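# Move the bone from the tray onto the table

## Task

Lift the bone out of the tray and set it down on the table next to the tray, while the apple, the ball and the root all stay inside the tray.

## Robot and tools

ROBOT. Two arms share the table. left_arm carries a left hand and right_arm a right hand; the left hand is the mirror image of the right. Calibrated base poses in the scene frame: left_arm at (+0.028, +0.292, +0.012) m, quat_wxyz (+1.000, 0, 0, +0.005); right_arm at (+0.049, -0.374, +0.042) m, quat_wxyz (+1.000, 0, 0, 0). A camera stand is fixed behind the arms. Loose objects may occasionally get a brief nudge from outside.

FRAMES. Scene frame: origin at table-top height, halfway between the two nominal bases; +z up; +x out over the table; left_arm is on the +y side. Arm names do not match image sides. Hand poses, targets and velocities in results, and all pose offsets you send, use each arm's own base axes. Rotations turn about the Hand target's position. The fixed camera and the table use the scene frame.

HAND POINT. This point is fixed to the palm: 0.05 m in front of it and 0.15 m from the wrist mounting face along the fingers. Its +z runs along the straight fingers and +y points out of the palm. On the right hand +x points across the palm away from the thumb; on the left hand +x points toward the thumb. Straight fingers reach 0.06 to 0.07 m past the point along +z, with their centre lines 0.06 m back along -y. A wrist bracket on the little-finger side reaches 0.10 m across the palm and can strike things. With the thumb turned in front of the palm, the hand can grasp objects about 0.035 to 0.065 m thick, or a handle down to about 0.025 m.

ROW LAYOUT. A row is 28 numbers, each in [-1, 1], and always covers both arms. Numbers 1-14 are left_arm and 15-28 are right_arm. Each arm's block is dx, dy, dz, rx, ry, rz, thumb_turn, thumb_bend, index, middle, ring, little, force_limit, speed.
- dx..rz are offsets, not poses. They count from that arm's Hand target as it was when the action or move began, along the arm's base axes. 1.0 equals 0.6 m or 180 degrees. rx, ry, rz form one rotation vector. Rows inside one action or one move list all count from the same start, so they do not add up. Successive calls do add up. Sending six zeros asks the arm to go back to its current Hand target.
- The six hand motor numbers are absolute targets: -1 open, +1 closed. thumb_turn -1 puts the thumb beside the palm and +1 puts it opposite the fingers. thumb_bend -1 is straight.
- force_limit runs linearly from about 0 N at -1 to 10 N at +1 (15 N for the two thumb motors). speed runs from nearly zero at -1 to full at +0.48 and above; a full finger stroke takes 0.49 s. For a soft grip, close at speed -0.94 or lower.
- No value means "unchanged". To keep a hand as it is, resend the eight numbers last carried out for it. If none has been sent yet, use its hand_measured followed by hand_force_limit and hand_speed. To squeeze harder, raise force_limit and send a target more closed than hand_measured. To loosen, send a target more open.

TOOLS.
- execute_actions(actions, cameras): actions is a list of actions. Each action holds up to 15 rows, one per 1/30 s step, and lasts 0.5 s; a shorter action repeats its last row. cameras takes a list of names, ["all"] or []. If left out, you get all cameras only when actions is empty.
- move(target, speed, blend, blocking, cameras): target is one 28-number row or up to 15 rows, all offset from the same Hand targets. speed is in m/s, from 0.002 to 4.3, default 0.25; turn rate is capped at twice that number in rad/s. Give one speed or one per target. blend is in metres and rounds corners; 0 stops at each target. blocking=false returns after about 0.5 s while the move runs on. The paths last at most 10 s, ignore obstacles and lag more at higher speed. The result adds a "move:" line whose ending is done, off_target, moving, held or fault. limits=paced means the pose was clipped; limits=held means steps were withheld.
- wait(seconds): 0 to 10 s; arms hold their last command.
- stop(cameras): brakes a running move.
- zoom_image(camera, region): camera is cam_high, cam_left_wrist or cam_right_wrist. region is [x0, y0, x1, y1] in image pixels, at most 504 by 504, taken from the latest image.
- show_instructions(): shows the reference pages.
- finished_scene(scene=1): ends the scene permanently. The bone must stay in place afterwards without the robot.

RESULTS. end_effector_position is in metres and end_effector_quat_wxyz is in the arm's base frame; both can be off by a few cm. Hand target is the last commanded pose after clipping, and the next offsets start from it. Hands often rest 1 to 3 cm (up to 5 cm) short, usually low; resend the gap as an offset. Orientation is clipped to within 40 degrees of the measured one at each step. Hand readings list six values in motor order. hand_measured gives positions. hand_stopped_by shows moving, target, force, stalled or fault. hand_load_n is positive when the finger is pushed open; a drop to about 0 means the grip was lost. Joint torques include gravity. A MOTOR HOT line appears at 85 °C. At 100 °C that arm goes limp for 30 to 60 s or more.

CAMERAS. All images are 896x504. cam_high is fixed, at about [0.516695, -0.932102, 0.976006] in the scene frame. cam_left_wrist and cam_right_wrist ride on the wrists, and their images can lag while the arm moves.

JOINT RANGES (rad). waist -2.880..2.880, shoulder 0.000..3.142, elbow 0.000..3.019 (straight at 2.964), wrist pitch -1.693..1.571, wrist yaw -1.571..1.571, wrist roll -2.094..2.094.

AVOID. Anything falling off the table, or left off it, fails the task. Fixed or heavy things must not be struck hard. Also avoid:
- dropping parts, releasing them while they move, or fast slams
- too much force on fingers
- any contact between the two arms, including one hand closing on the other's fingers
- paths near an arm's own base, which can flip the shoulder
- long stretched-out holds or pushing at unreachable poses, which overheat motors
- arm stops, which cost time

To end a push against something, command the target back beyond the hand point. Some episodes sag the elbow under load.

Each tool is called after ">>>" as name([rows], argument=value, ...), one row to a line, values as JSON.

Reference images:

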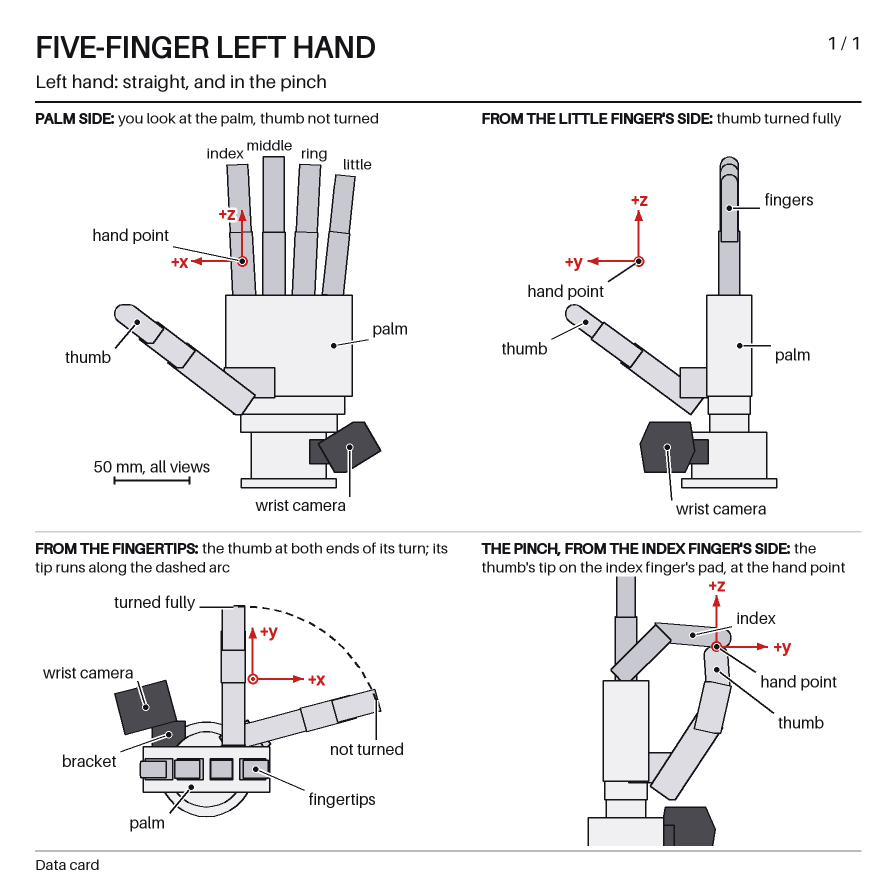

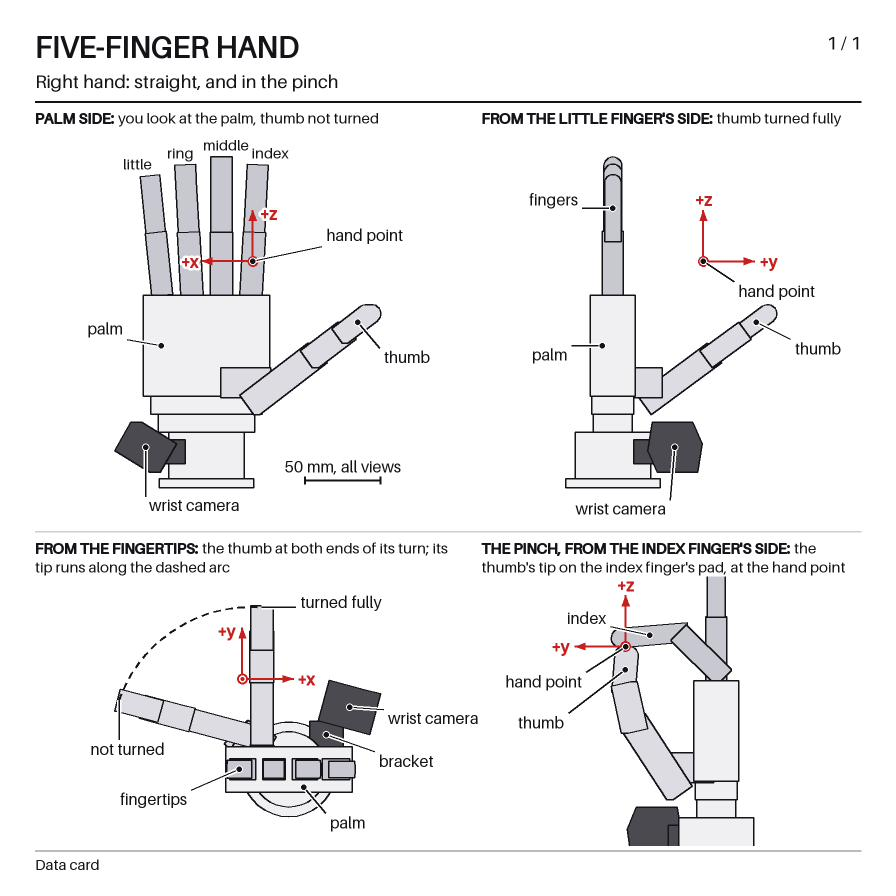

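## Session

>>> execute_actions(actions=[])

Scene clock: 0.00 s.
left_arm: end_effector_position=(+0.6548, -0.2879, +0.1104) hand_measured=(-1.000, -1.000, -1.000, -1.000, -1.000, -1.000) hand_load_n=(+0.0, +0.0, +0.0, +0.0, +0.0, +0.0) hand_stopped_by=(target, target, target, target, target, target) hand_force_limit=0.00 hand_speed=-0.80 end_effector_quat_wxyz=(+0.604, +0.204, +0.696, -0.329) | right_arm: end_effector_position=(+0.4081, -0.0739, +0.1401) hand_measured=(-1.000, -1.000, -1.000, -1.000, -1.000, -1.000) hand_load_n=(+0.0, +0.0, +0.0, +0.0, +0.0, +0.0) hand_stopped_by=(target, target, target, target, target, target) hand_force_limit=0.00 hand_speed=-0.80 end_effector_quat_wxyz=(+0.337, -0.342, +0.628, -0.613)
Joint positions: left_arm=[-0.373 1.896 0.994 0.844 0.41 1.38] | right_arm=[0.02 1.093 0.225 0.842 0.589 0.018]
Joint velocities: within noise
Joint torques (N m): no reading
Motor temperatures (°C): left_arm=[34 29 34 27 32 28] | right_arm=[31 28 31 28 32 30]
Heat: left arm: hottest waist 34 °C; right arm: hottest wrist yaw 32 °C.
Hand target: left_arm +0.6613, -0.2904, +0.1209; +0.613, +0.205, +0.688, -0.330 | right_arm +0.4159, -0.0737, +0.1528; +0.346, -0.333, +0.623, -0.618

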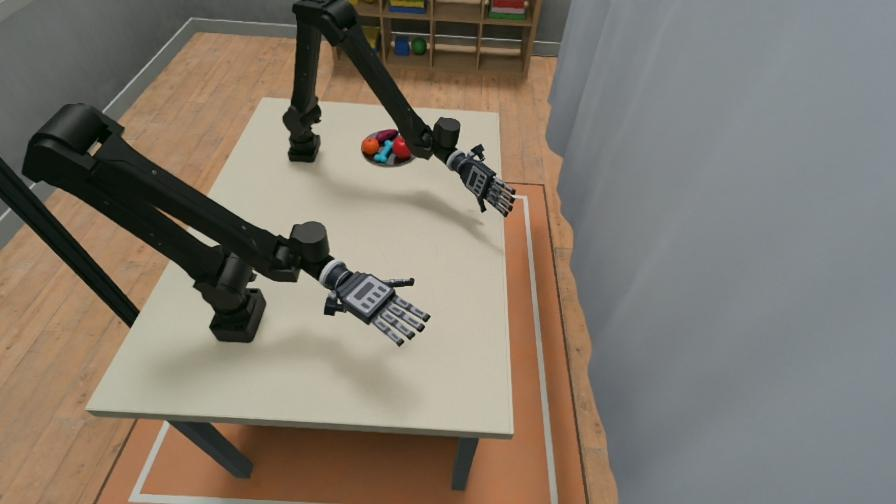

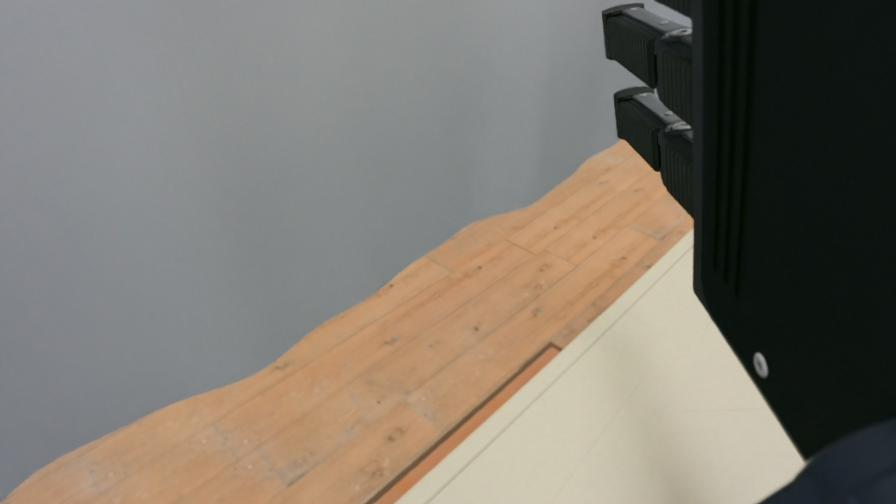

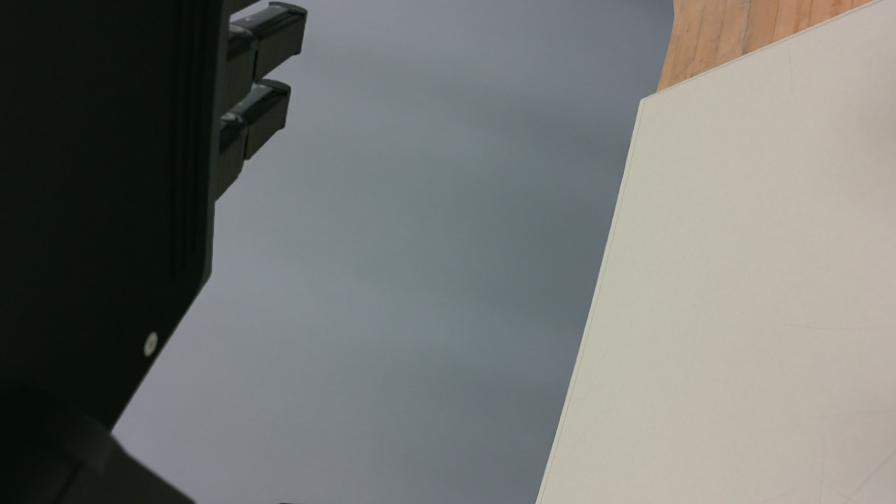

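>>> zoom_image(camera="cam_high", region=[340, 110, 440, 180])

>>> zoom_image(camera="cam_high", region=[200, 80, 540, 280])

Scaled by 5.040 from the camera's 896x504 image, which has a finer 1280x720 frame.

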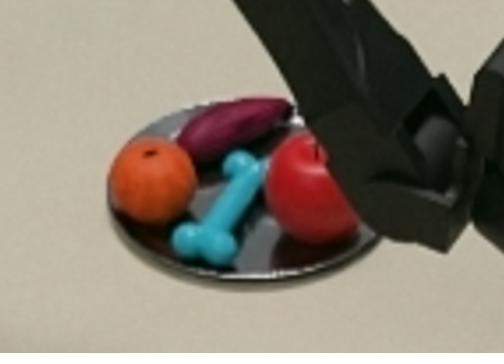

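Scaled by 1.482 from the camera's 896x504 image, which has a finer 1280x720 frame.

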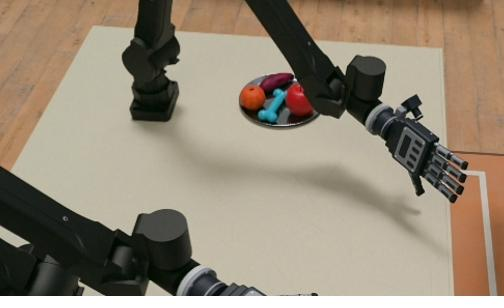

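>>> move([
  [0,0,0.2167,0,0,0,-1,-1,-1,-1,-1,-1,0,-0.8,-0.06,0.29,0.245,0.027,0.104,0.088,1,-1,-0.2,-0.2,1,1,0,0],
  [0.0195,0.9212,0.25,0,0,0.25,-1,-1,-1,-1,-1,-1,0,-0.8,-0.293,0.823,0.179,0.0547,0.208,0.1767,1,-1,-0.2,-0.2,1,1,0,0],
], blend=[0.08,0], speed=0.35, cameras=["all"])

Scene clock: 71.80 s.
left_arm: end_effector_position=(+0.6590, +0.2569, +0.2553) hand_measured=(-1.000, -1.000, -1.000, -1.000, -1.000, -1.000) hand_load_n=(+0.0, +0.0, +0.0, +0.0, +0.0, +0.0) hand_stopped_by=(target, target, target, target, target, target) hand_force_limit=0.00 hand_speed=-0.80 end_effector_quat_wxyz=(+0.684, -0.078, +0.721, -0.073) | right_arm: end_effector_position=(+0.2374, +0.4024, +0.2365) hand_measured=(+1.000, -1.000, -0.200, -0.200, +1.000, +1.000) hand_load_n=(+0.0, +0.0, +0.0, +0.0, +0.0, +0.0) hand_stopped_by=(target, target, target, target, target, target) hand_force_limit=0.00 hand_speed=0.00 end_effector_quat_wxyz=(-0.291, +0.645, -0.630, +0.320)
Joint positions: left_arm=[0.414 1.615 1.086 0.472 0.413 1.38] | right_arm=[1.257 1.323 1.223 -1.14 0.849 1.082]
Joint torques (N m): left_arm=[1.9 -13.51 14.41 2.25 -0.17 -0.06] | right_arm=[0.21 -7.53 14.13 0.5 0.66 0.16]
Motor temperatures (°C): left_arm=[33 32 39 27 31 28] | right_arm=[31 28 34 28 31 30]
Heat: left arm: hottest elbow 39 °C; right arm: hottest elbow 34 °C.
Hand target: left_arm +0.6730, +0.2624, +0.2708; +0.692, -0.074, +0.714, -0.071 | right_arm +0.2400, +0.4201, +0.2602; -0.310, +0.636, -0.636, +0.309
Off the commanded pose: left_arm 0.022 m, 1 deg | right_arm 0.030 m, 3 deg.
move: off_target (left_arm, right_arm)
camera_calibration:
cam_left_wrist: T_world_to_cam=[[-0.0220376, -0.998095, -0.0576264, 0.283895], [-0.603746, 0.0592294, -0.794973, 0.579498], [0.796872, 0.0172724, -0.603901, -0.261799], [0, 0, 0, 1]] pos_world=[0.564746, 0.253553, 0.318945]
cam_right_wrist: T_world_to_cam=[[-0.603336, -0.33431, -0.724032, 0.447006], [-0.584888, 0.802665, 0.11677, -0.212858], [0.542118, 0.493929, -0.679811, -0.0529635], [0, 0, 0, 1]] pos_world=[0.173909, 0.346453, 0.312497]

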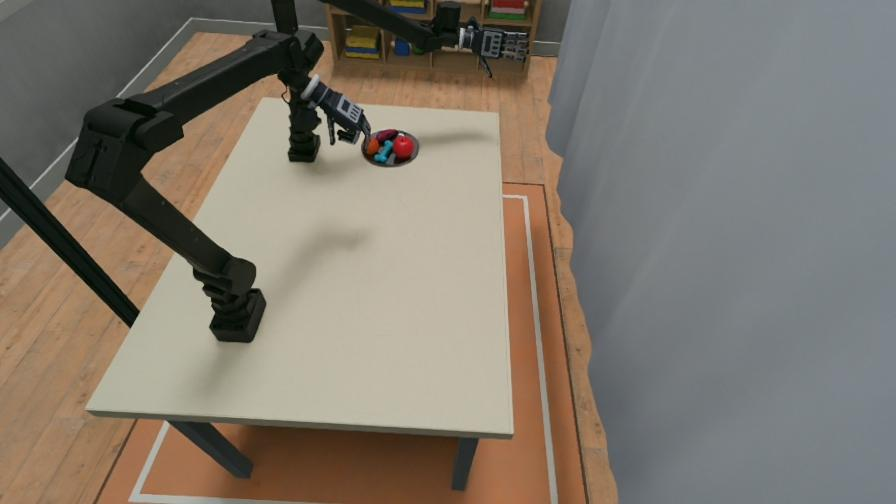

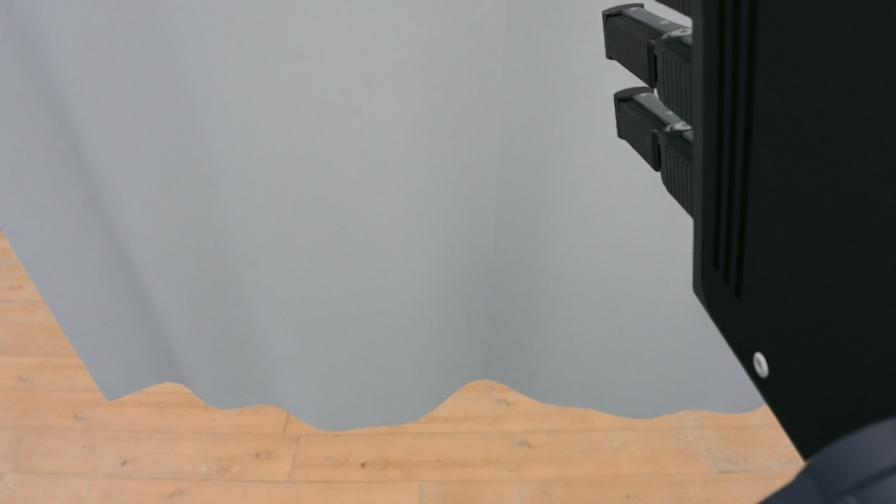

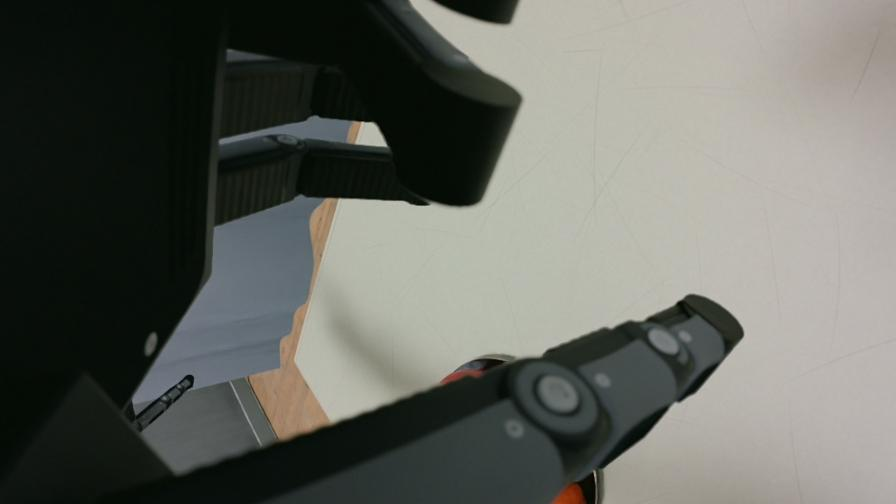

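>>> zoom_image(camera="cam_high", region=[340, 110, 440, 180])

Scaled by 5.040 from the camera's 896x504 image, which has a finer 1280x720 frame.

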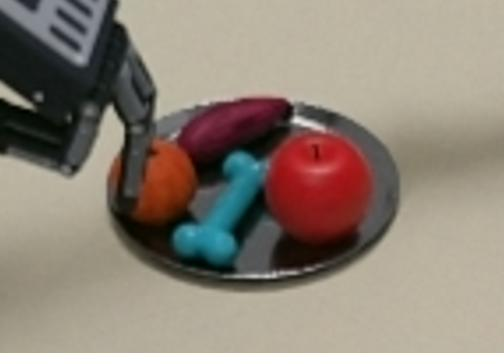

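>>> zoom_image(camera="cam_high", region=[290, 60, 430, 180])

Scaled by 3.600 from the camera's 896x504 image, which has a finer 1280x720 frame.

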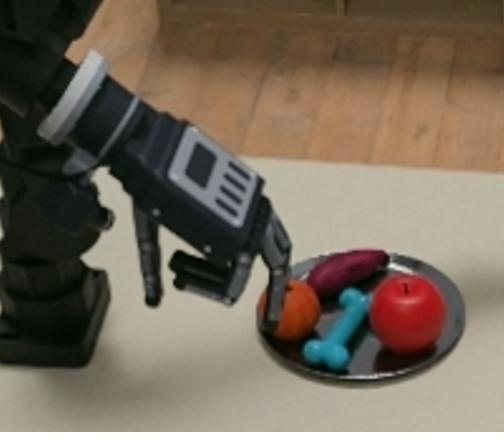

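>>> move(target=[-0.638,0.665,0,0,0,0.25,-1,-1,-1,-1,-1,-1,0,-0.8,0.0417,0.372,-0.178,0,0,-0.02,1,-1,-0.2,-0.2,1,1,0,0], speed=0.35, cameras=["all"])

>>> zoom_image(camera="cam_high", region=[320, 80, 440, 180])

Scene clock: 88.10 s.
left_arm: end_effector_position=(+0.2840, +0.6475, +0.2561) hand_measured=(-1.000, -1.000, -1.000, -1.000, -1.000, -1.000) hand_load_n=(+0.0, +0.0, +0.0, +0.0, +0.0, +0.0) hand_stopped_by=(target, target, target, target, target, target) hand_force_limit=0.00 hand_speed=-0.80 end_effector_quat_wxyz=(+0.661, -0.347, +0.637, +0.194) | right_arm: end_effector_position=(+0.2657, +0.6242, +0.1350) hand_measured=(+1.000, -1.000, -0.200, -0.200, +1.000, +1.000) hand_load_n=(+0.0, +0.0, +0.0, +0.0, +0.0, +0.5) hand_stopped_by=(target, target, target, target, target, target) hand_force_limit=0.00 hand_speed=0.00 end_effector_quat_wxyz=(-0.282, +0.624, -0.651, +0.329)
Joint positions: left_arm=[1.199 1.614 1.085 0.472 0.413 1.38] | right_arm=[1.329 1.989 1.801 -1.203 0.884 1.286]
Joint torques (N m): left_arm=[1.85 -13.51 14.43 2.28 -0.18 -0.05] | right_arm=[0.73 -15.68 13.61 0.34 0.91 0.13]
Motor temperatures (°C): left_arm=[33 32 45 27 30 28] | right_arm=[31 29 36 28 31 30]
Heat: left arm: hottest elbow 45 °C; right arm: hottest elbow 36 °C.
Hand target: left_arm +0.2901, +0.6614, +0.2708; +0.667, -0.342, +0.632, +0.200 | right_arm +0.2652, +0.6433, +0.1534; -0.300, +0.616, -0.655, +0.319
Off the commanded pose: left_arm 0.021 m, 1 deg | right_arm 0.027 m, 3 deg.
move: off_target (left_arm, right_arm)
camera_calibration:
cam_left_wrist: T_world_to_cam=[[0.690262, -0.721225, -0.0580799, 0.284115], [-0.468444, -0.384268, -0.795549, 0.579526], [0.551451, 0.576345, -0.603099, -0.261645], [0, 0, 0, 1]] pos_world=[0.219647, 0.578402, 0.319745]
cam_right_wrist: T_world_to_cam=[[-0.622415, -0.292176, -0.726108, 0.443769], [-0.532097, 0.838309, 0.118786, -0.398991], [0.573997, 0.460295, -0.677242, -0.234806], [0, 0, 0, 1]] pos_world=[0.198684, 0.572216, 0.210599]

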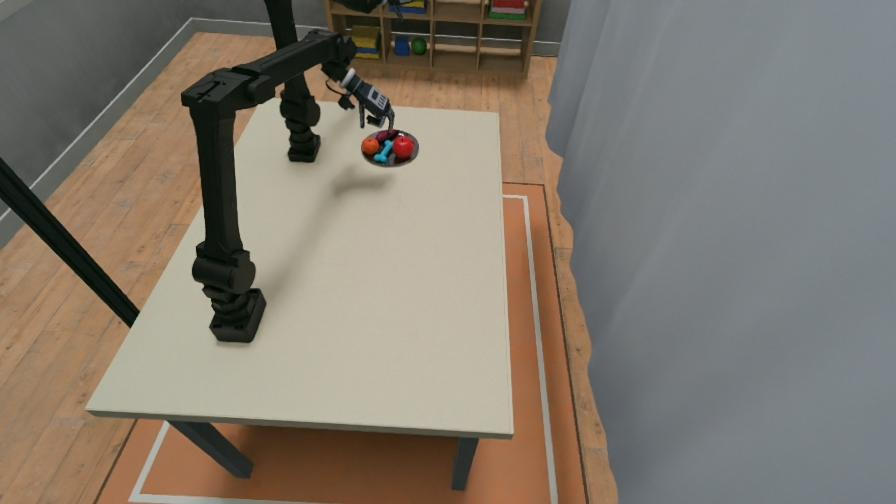

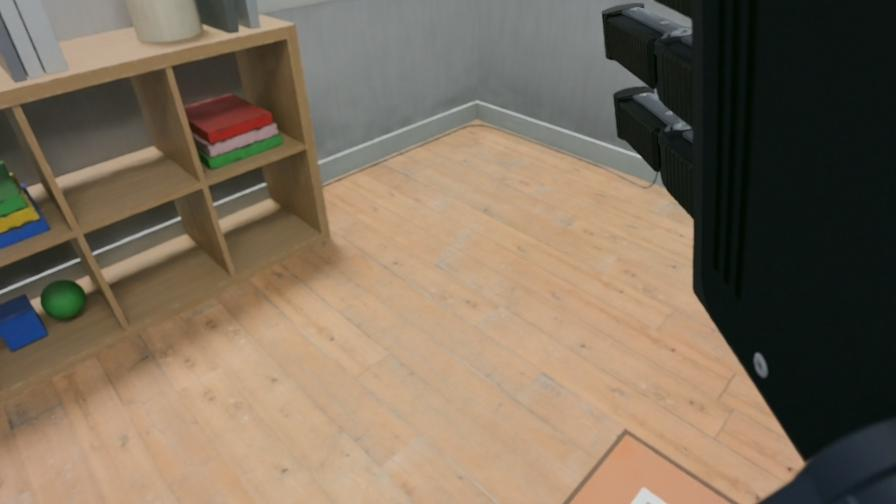

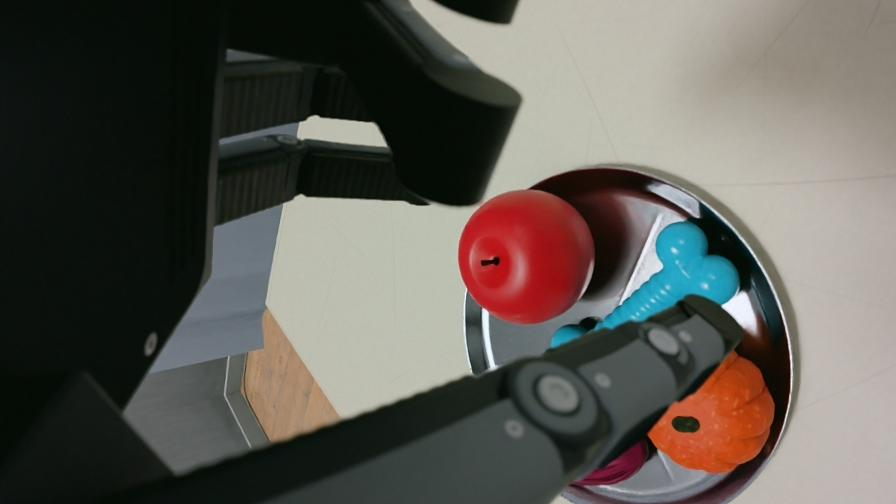

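Scaled by 4.200 from the camera's 896x504 image, which has a finer 1280x720 frame.

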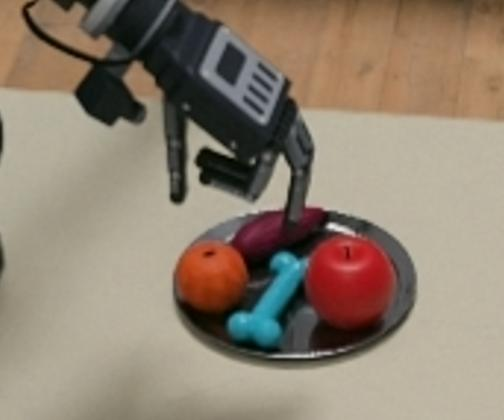

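>>> zoom_image(camera="cam_right_wrist", region=[440, 150, 840, 500])

Scaled by 1.260 from the camera's 896x504 image, which has a finer 1280x720 frame.

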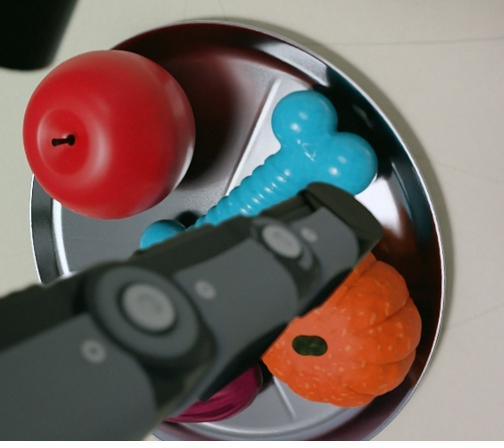

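>>> move(target=[0,0,0,0,0,0,-1,-1,-1,-1,-1,-1,0,-0.8,-0.0168,0.0367,-0.1083,0,0,-0.0244,1,-1,-0.1,-0.1,1,1,0,0], speed=0.2, cameras=["cam_high","cam_right_wrist"])

>>> zoom_image(camera="cam_high", region=[330, 90, 430, 170])

>>> zoom_image(camera="cam_right_wrist", region=[340, 100, 844, 500])

Scene clock: 116.77 s.
left_arm: end_effector_position=(+0.2841, +0.6475, +0.2558) hand_measured=(-1.000, -1.000, -1.000, -1.000, -1.000, -1.000) hand_load_n=(+0.0, +0.0, +0.0, +0.0, +0.0, +0.0) hand_stopped_by=(target, target, target, target, target, target) hand_force_limit=0.00 hand_speed=-0.80 end_effector_quat_wxyz=(+0.660, -0.347, +0.637, +0.194) | right_arm: end_effector_position=(+0.2535, +0.6464, +0.0651) hand_measured=(+1.000, -1.000, -0.100, -0.100, +1.000, +1.000) hand_load_n=(+0.0, +0.0, -0.5, +0.0, +0.0, +0.0) hand_stopped_by=(target, target, target, target, target, target) hand_force_limit=0.00 hand_speed=0.00 end_effector_quat_wxyz=(+0.268, -0.600, +0.671, -0.343)
Joint positions: left_arm=[1.199 1.614 1.085 0.472 0.413 1.38] | right_arm=[1.361 2.143 1.868 -1.255 0.9 1.452]
Joint torques (N m): left_arm=[1.85 -13.51 14.46 2.28 -0.17 -0.06] | right_arm=[0.15 -18.08 12.98 -0.02 0.91 0.16]
Motor temperatures (°C): left_arm=[33 33 50 27 30 27] | right_arm=[31 29 39 28 32 30]
Heat: left arm: hottest elbow 50 °C; right arm: hottest elbow 39 °C.
Hand target: left_arm +0.2901, +0.6614, +0.2707; +0.667, -0.342, +0.632, +0.200 | right_arm +0.2551, +0.6653, +0.0884; +0.287, -0.590, +0.679, -0.330
Off the commanded pose: left_arm 0.021 m, 1 deg | right_arm 0.030 m, 3 deg.
move: off_target (left_arm, right_arm)
camera_calibration:
cam_right_wrist: T_world_to_cam=[[-0.640752, -0.253294, -0.724761, 0.371378], [-0.469566, 0.876151, 0.108935, -0.455377], [0.607408, 0.410123, -0.680334, -0.261132], [0, 0, 0, 1]] pos_world=[0.182746, 0.600143, 0.141109]
Images, in order (width x height): cam_high 896x504, cam_right_wrist 896x504.

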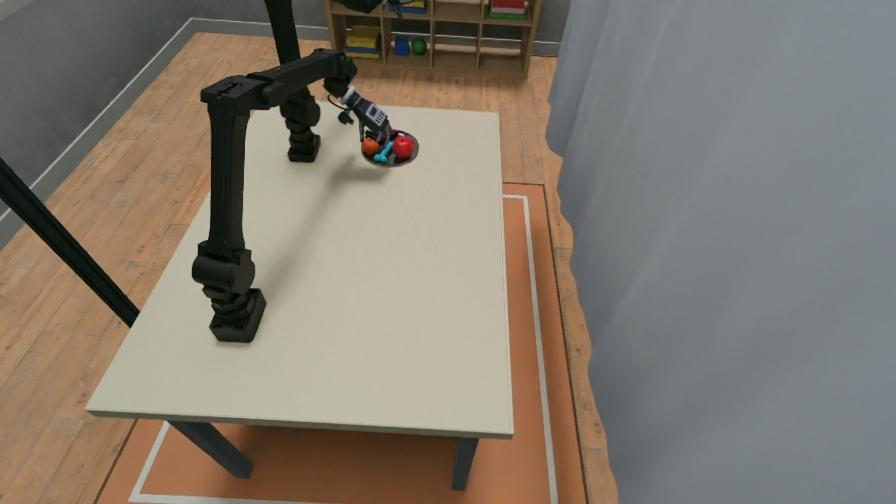

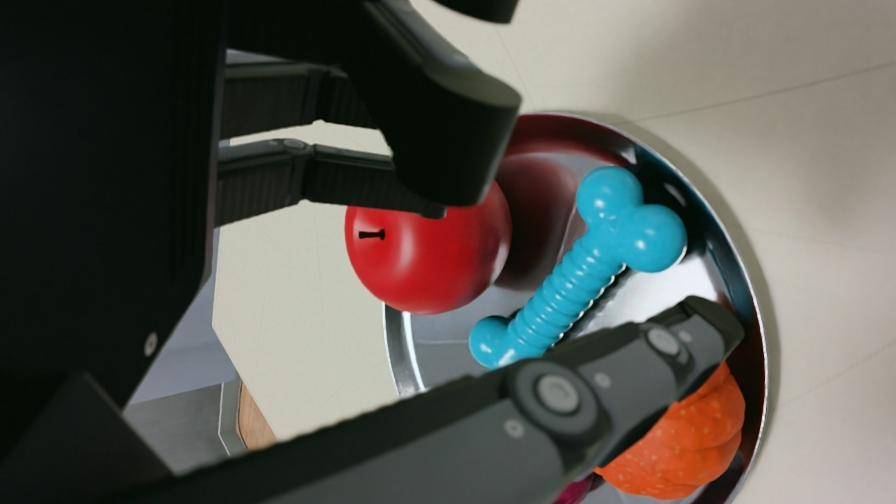

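Scaled by 5.040 from the camera's 896x504 image, which has a finer 1280x720 frame.

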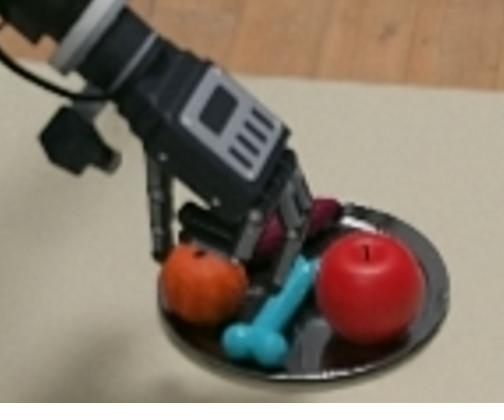

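Scaled by 1.000.

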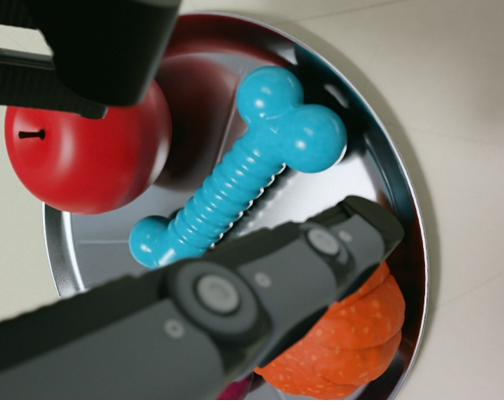

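>>> move(target=[0,0,0,0,0,0,-1,-1,-1,-1,-1,-1,0,-0.8,-0.0175,0.0093,-0.0418,-0.004,-0.0219,0,1,-0.6,-0.3,-0.3,1,1,0,0], speed=0.15, cameras=["cam_high","cam_right_wrist"])

>>> zoom_image(camera="cam_high", region=[330, 90, 430, 170])

>>> zoom_image(camera="cam_right_wrist", region=[340, 100, 844, 500])

Scene clock: 132.30 s.
left_arm: end_effector_position=(+0.2841, +0.6475, +0.2558) hand_measured=(-1.000, -1.000, -1.000, -1.000, -1.000, -1.000) hand_load_n=(+0.0, +0.0, -0.5, +0.0, +0.0, +0.0) hand_stopped_by=(target, target, target, target, target, target) hand_force_limit=0.00 hand_speed=-0.80 end_effector_quat_wxyz=(+0.660, -0.347, +0.637, +0.194) | right_arm: end_effector_position=(+0.2427, +0.6530, +0.0502) hand_measured=(+1.000, -0.600, -0.300, -0.300, +1.000, +1.000) hand_load_n=(+0.0, +0.0, +0.0, +0.0, +0.0, +0.0) hand_stopped_by=(target, target, target, target, target, target) hand_force_limit=0.00 hand_speed=0.00 end_effector_quat_wxyz=(+0.289, -0.591, +0.658, -0.367)
Joint positions: left_arm=[1.199 1.614 1.085 0.472 0.413 1.38] | right_arm=[1.396 2.18 1.868 -1.255 0.971 1.503]
Joint torques (N m): left_arm=[1.85 -13.51 14.46 2.24 -0.18 -0.06] | right_arm=[-0.15 -17.55 11.74 0.59 0.97 0.16]
Heat: left arm: hottest elbow 52 °C; right arm: hottest elbow 39 °C.
Hand target: left_arm +0.2901, +0.6614, +0.2707; +0.667, -0.342, +0.632, +0.200 | right_arm +0.2445, +0.6709, +0.0634; +0.307, -0.580, +0.666, -0.354
Off the commanded pose: left_arm 0.021 m, 1 deg | right_arm 0.022 m, 3 deg.
move: off_target (left_arm, right_arm)
camera_calibration:
cam_right_wrist: T_world_to_cam=[[-0.587222, -0.26309, -0.765476, 0.35074], [-0.479277, 0.87511, 0.0668991, -0.459652], [0.652275, 0.40616, -0.639977, -0.277764], [0, 0, 0, 1]] pos_world=[0.166841, 0.607339, 0.12147]
Images, in order (width x height): cam_high 896x504, cam_right_wrist 896x504.

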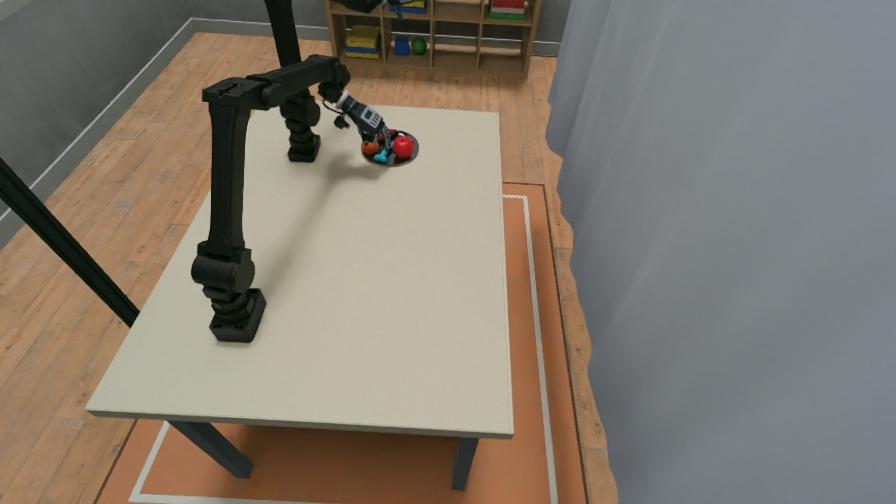

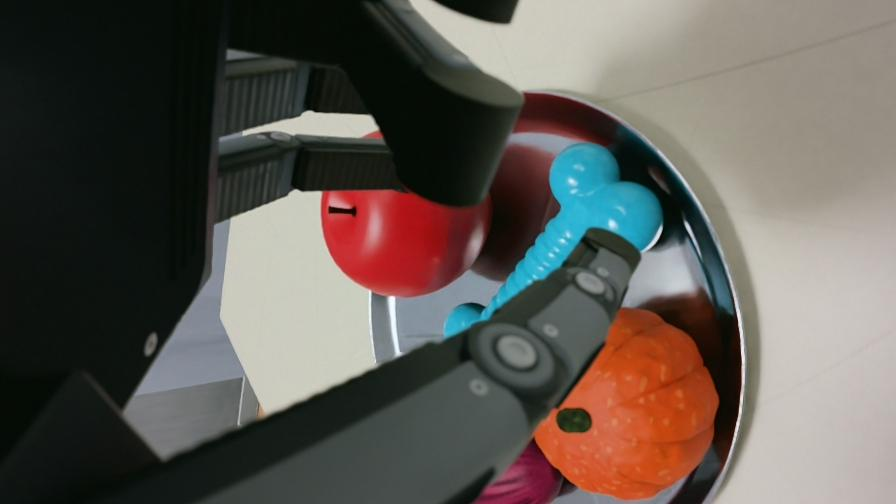

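Scaled by 5.040 from the camera's 896x504 image, which has a finer 1280x720 frame.

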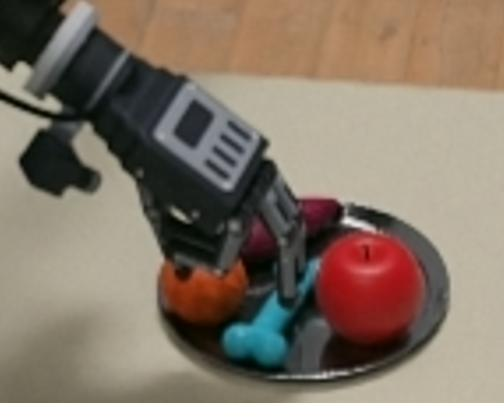

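Scaled by 1.000.

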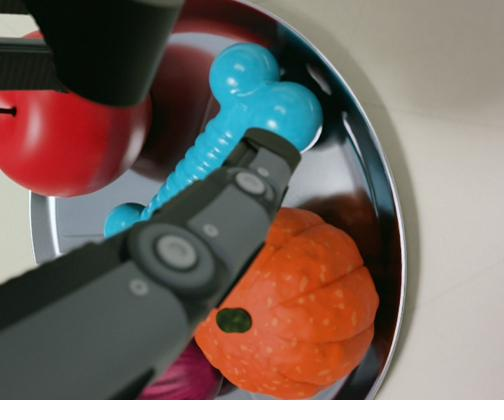

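>>> move(target=[0,0,0,0,0,0,-1,-1,-1,-1,-1,-1,0,-0.8,0.0023,-0.0027,-0.0617,0,0,-0.0167,1,-0.6,-0.3,-0.3,1,1,0,0], speed=0.1, cameras=["cam_high","cam_right_wrist"])

>>> zoom_image(camera="cam_high", region=[350, 110, 430, 174])

>>> zoom_image(camera="cam_right_wrist", region=[340, 50, 740, 450])

Scene clock: 147.33 s.
left_arm: end_effector_position=(+0.2841, +0.6475, +0.2558) hand_measured=(-1.000, -1.000, -1.000, -1.000, -1.000, -1.000) hand_load_n=(+0.0, +0.0, +0.0, +0.0, +0.0, +0.0) hand_stopped_by=(target, target, target, target, target, target) hand_force_limit=0.00 hand_speed=-0.80 end_effector_quat_wxyz=(+0.660, -0.347, +0.637, +0.194) | right_arm: end_effector_position=(+0.2440, +0.6506, +0.0083) hand_measured=(+1.000, -0.600, -0.300, -0.300, +1.000, +1.000) hand_load_n=(+0.0, +0.0, +0.0, +0.0, +0.0, +0.0) hand_stopped_by=(target, target, target, target, target, target) hand_force_limit=0.00 hand_speed=0.00 end_effector_quat_wxyz=(+0.281, -0.572, +0.673, -0.374)
Joint positions: left_arm=[1.199 1.614 1.085 0.472 0.413 1.38] | right_arm=[1.396 2.247 1.87 -1.262 0.972 1.595]
Joint torques (N m): left_arm=[1.85 -13.45 14.42 2.25 -0.17 -0.06] | right_arm=[-0.03 -18.08 12.3 -0.21 0.94 0.18]
Heat: left arm: hottest elbow 53 °C; right arm: hottest elbow 39 °C.
Hand target: left_arm +0.2901, +0.6614, +0.2707; +0.667, -0.342, +0.632, +0.200 | right_arm +0.2458, +0.6693, +0.0263; +0.297, -0.562, +0.681, -0.362
Off the commanded pose: left_arm 0.021 m, 1 deg | right_arm 0.026 m, 3 deg.
move: off_target (left_arm, right_arm)
camera_calibration:
cam_right_wrist: T_world_to_cam=[[-0.597727, -0.229777, -0.768065, 0.299648], [-0.433317, 0.898644, 0.0683773, -0.480592], [0.674506, 0.373687, -0.63671, -0.288728], [0, 0, 0, 1]] pos_world=[0.165607, 0.608627, 0.0791748]
Images, in order (width x height): cam_high 896x504, cam_right_wrist 896x504.

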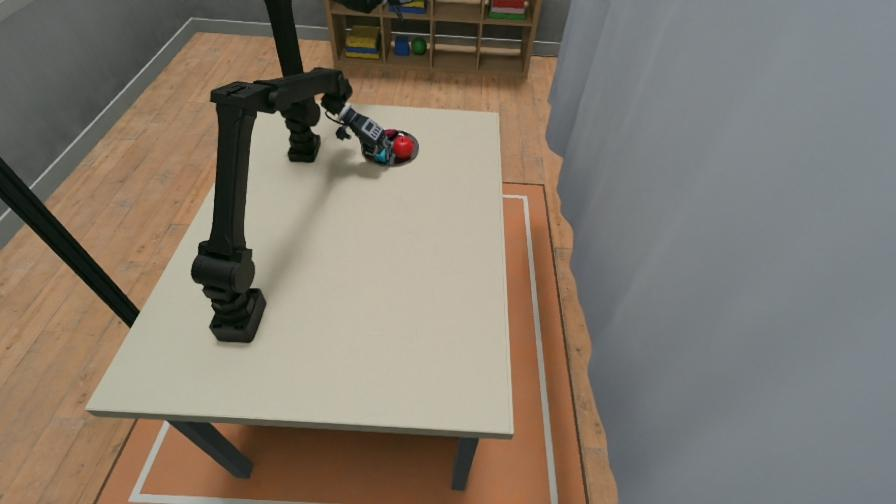

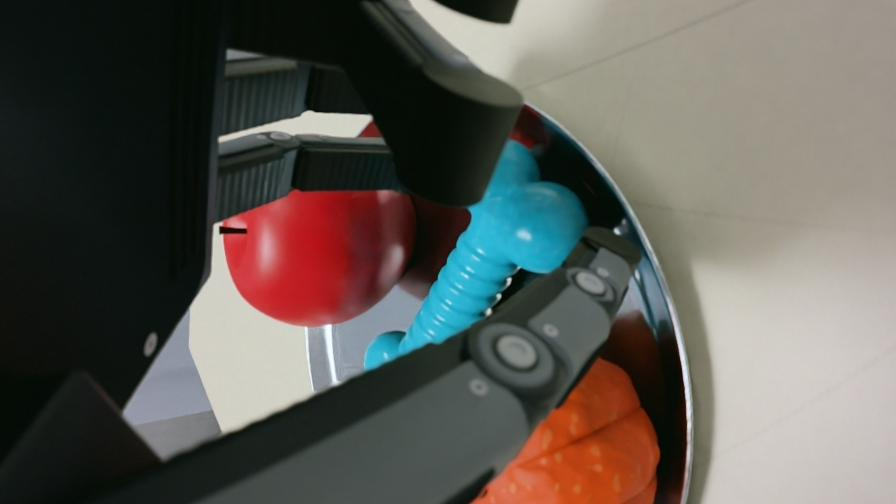

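Scaled by 6.300 from the camera's 896x504 image, which has a finer 1280x720 frame.

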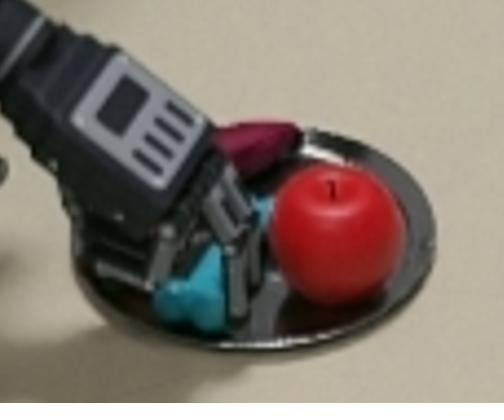

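Scaled by 1.260 from the camera's 896x504 image, which has a finer 1280x720 frame.

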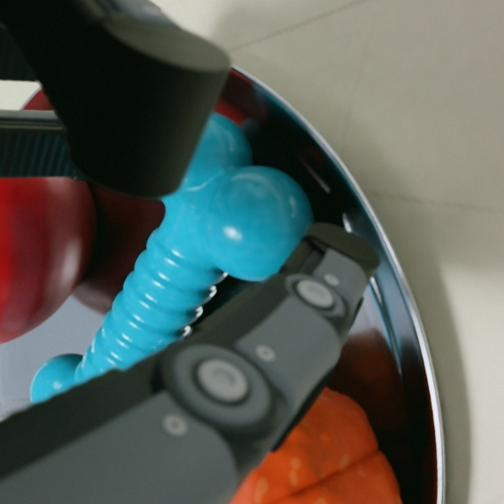

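>>> move(target=[0,0,0,0,0,0,-1,-1,-1,-1,-1,-1,0,-0.8,-0.0018,-0.0007,-0.025,0,0,0,1,-0.6,-0.3,-0.3,1,1,0,0], speed=0.08, cameras=["cam_high","cam_right_wrist"])

>>> zoom_image(camera="cam_high", region=[350, 110, 430, 174])

>>> zoom_image(camera="cam_right_wrist", region=[340, 50, 740, 450])

Scene clock: 152.63 s.
left_arm: end_effector_position=(+0.2841, +0.6475, +0.2558) hand_measured=(-1.000, -1.000, -1.000, -1.000, -1.000, -1.000) hand_load_n=(+0.0, +0.0, +0.0, +0.0, +0.0, +0.0) hand_stopped_by=(target, target, target, target, target, target) hand_force_limit=0.00 hand_speed=-0.80 end_effector_quat_wxyz=(+0.660, -0.347, +0.637, +0.194) | right_arm: end_effector_position=(+0.2439, +0.6501, +0.0041) hand_measured=(+1.000, -0.600, -0.300, -0.300, +1.000, +1.000) hand_load_n=(+0.0, +0.0, +0.0, +0.0, +0.0, +0.0) hand_stopped_by=(target, target, target, target, target, target) hand_force_limit=0.00 hand_speed=0.00 end_effector_quat_wxyz=(+0.280, -0.572, +0.674, -0.375)
Joint positions: left_arm=[1.199 1.614 1.085 0.472 0.413 1.38] | right_arm=[1.396 2.254 1.87 -1.262 0.972 1.6]
Joint torques (N m): left_arm=[1.85 -13.51 14.45 2.25 -0.18 -0.06] | right_arm=[0.15 -17.2 11.12 0.79 0.94 0.14]
Heat: left arm: hottest elbow 53 °C; right arm: hottest elbow 40 °C.
Hand target: left_arm +0.2901, +0.6614, +0.2707; +0.667, -0.342, +0.632, +0.200 | right_arm +0.2447, +0.6688, +0.0111; +0.297, -0.562, +0.681, -0.362
Off the commanded pose: left_arm 0.021 m, 1 deg | right_arm 0.020 m, 3 deg.
move: off_target (left_arm, right_arm)
camera_calibration:
cam_right_wrist: T_world_to_cam=[[-0.598539, -0.230264, -0.767287, 0.296862], [-0.430986, 0.899932, 0.0661295, -0.481266], [0.675279, 0.370271, -0.637885, -0.289125], [0, 0, 0, 1]] pos_world=[0.165505, 0.608518, 0.0751763]
Images, in order (width x height): cam_high 896x504, cam_right_wrist 896x504.

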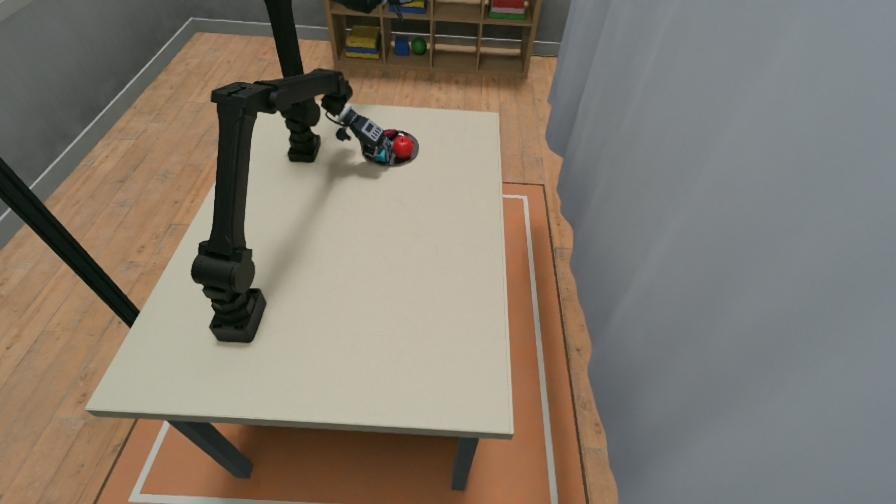

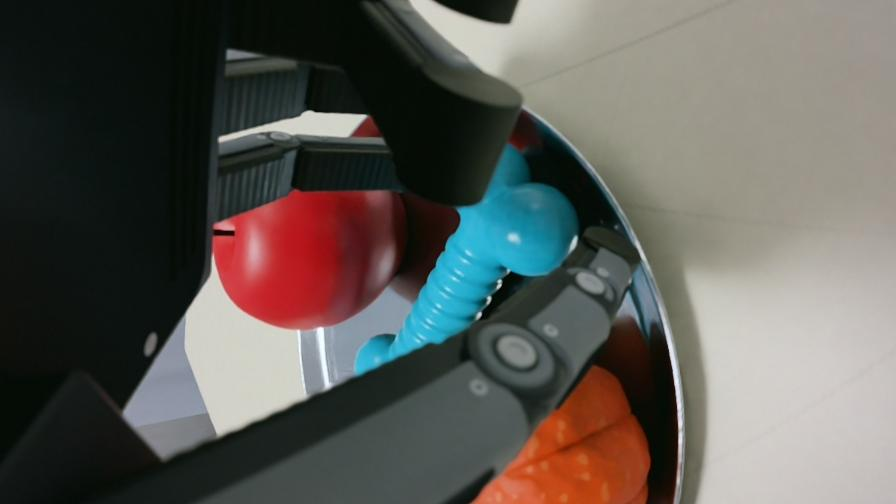

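Scaled by 6.300 from the camera's 896x504 image, which has a finer 1280x720 frame.

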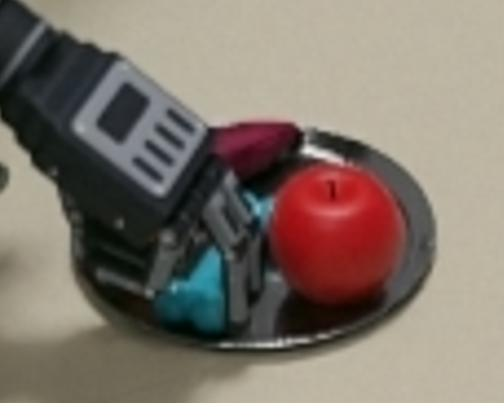

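Scaled by 1.260 from the camera's 896x504 image, which has a finer 1280x720 frame.

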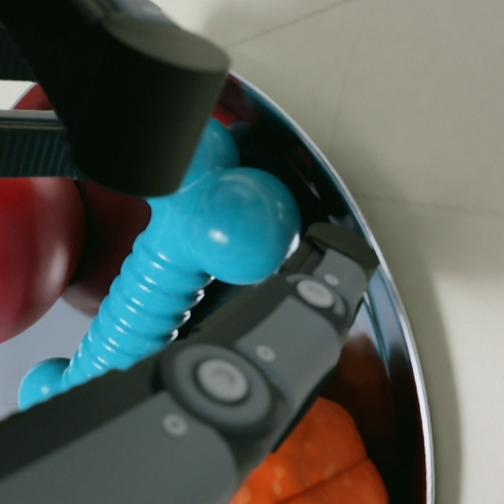

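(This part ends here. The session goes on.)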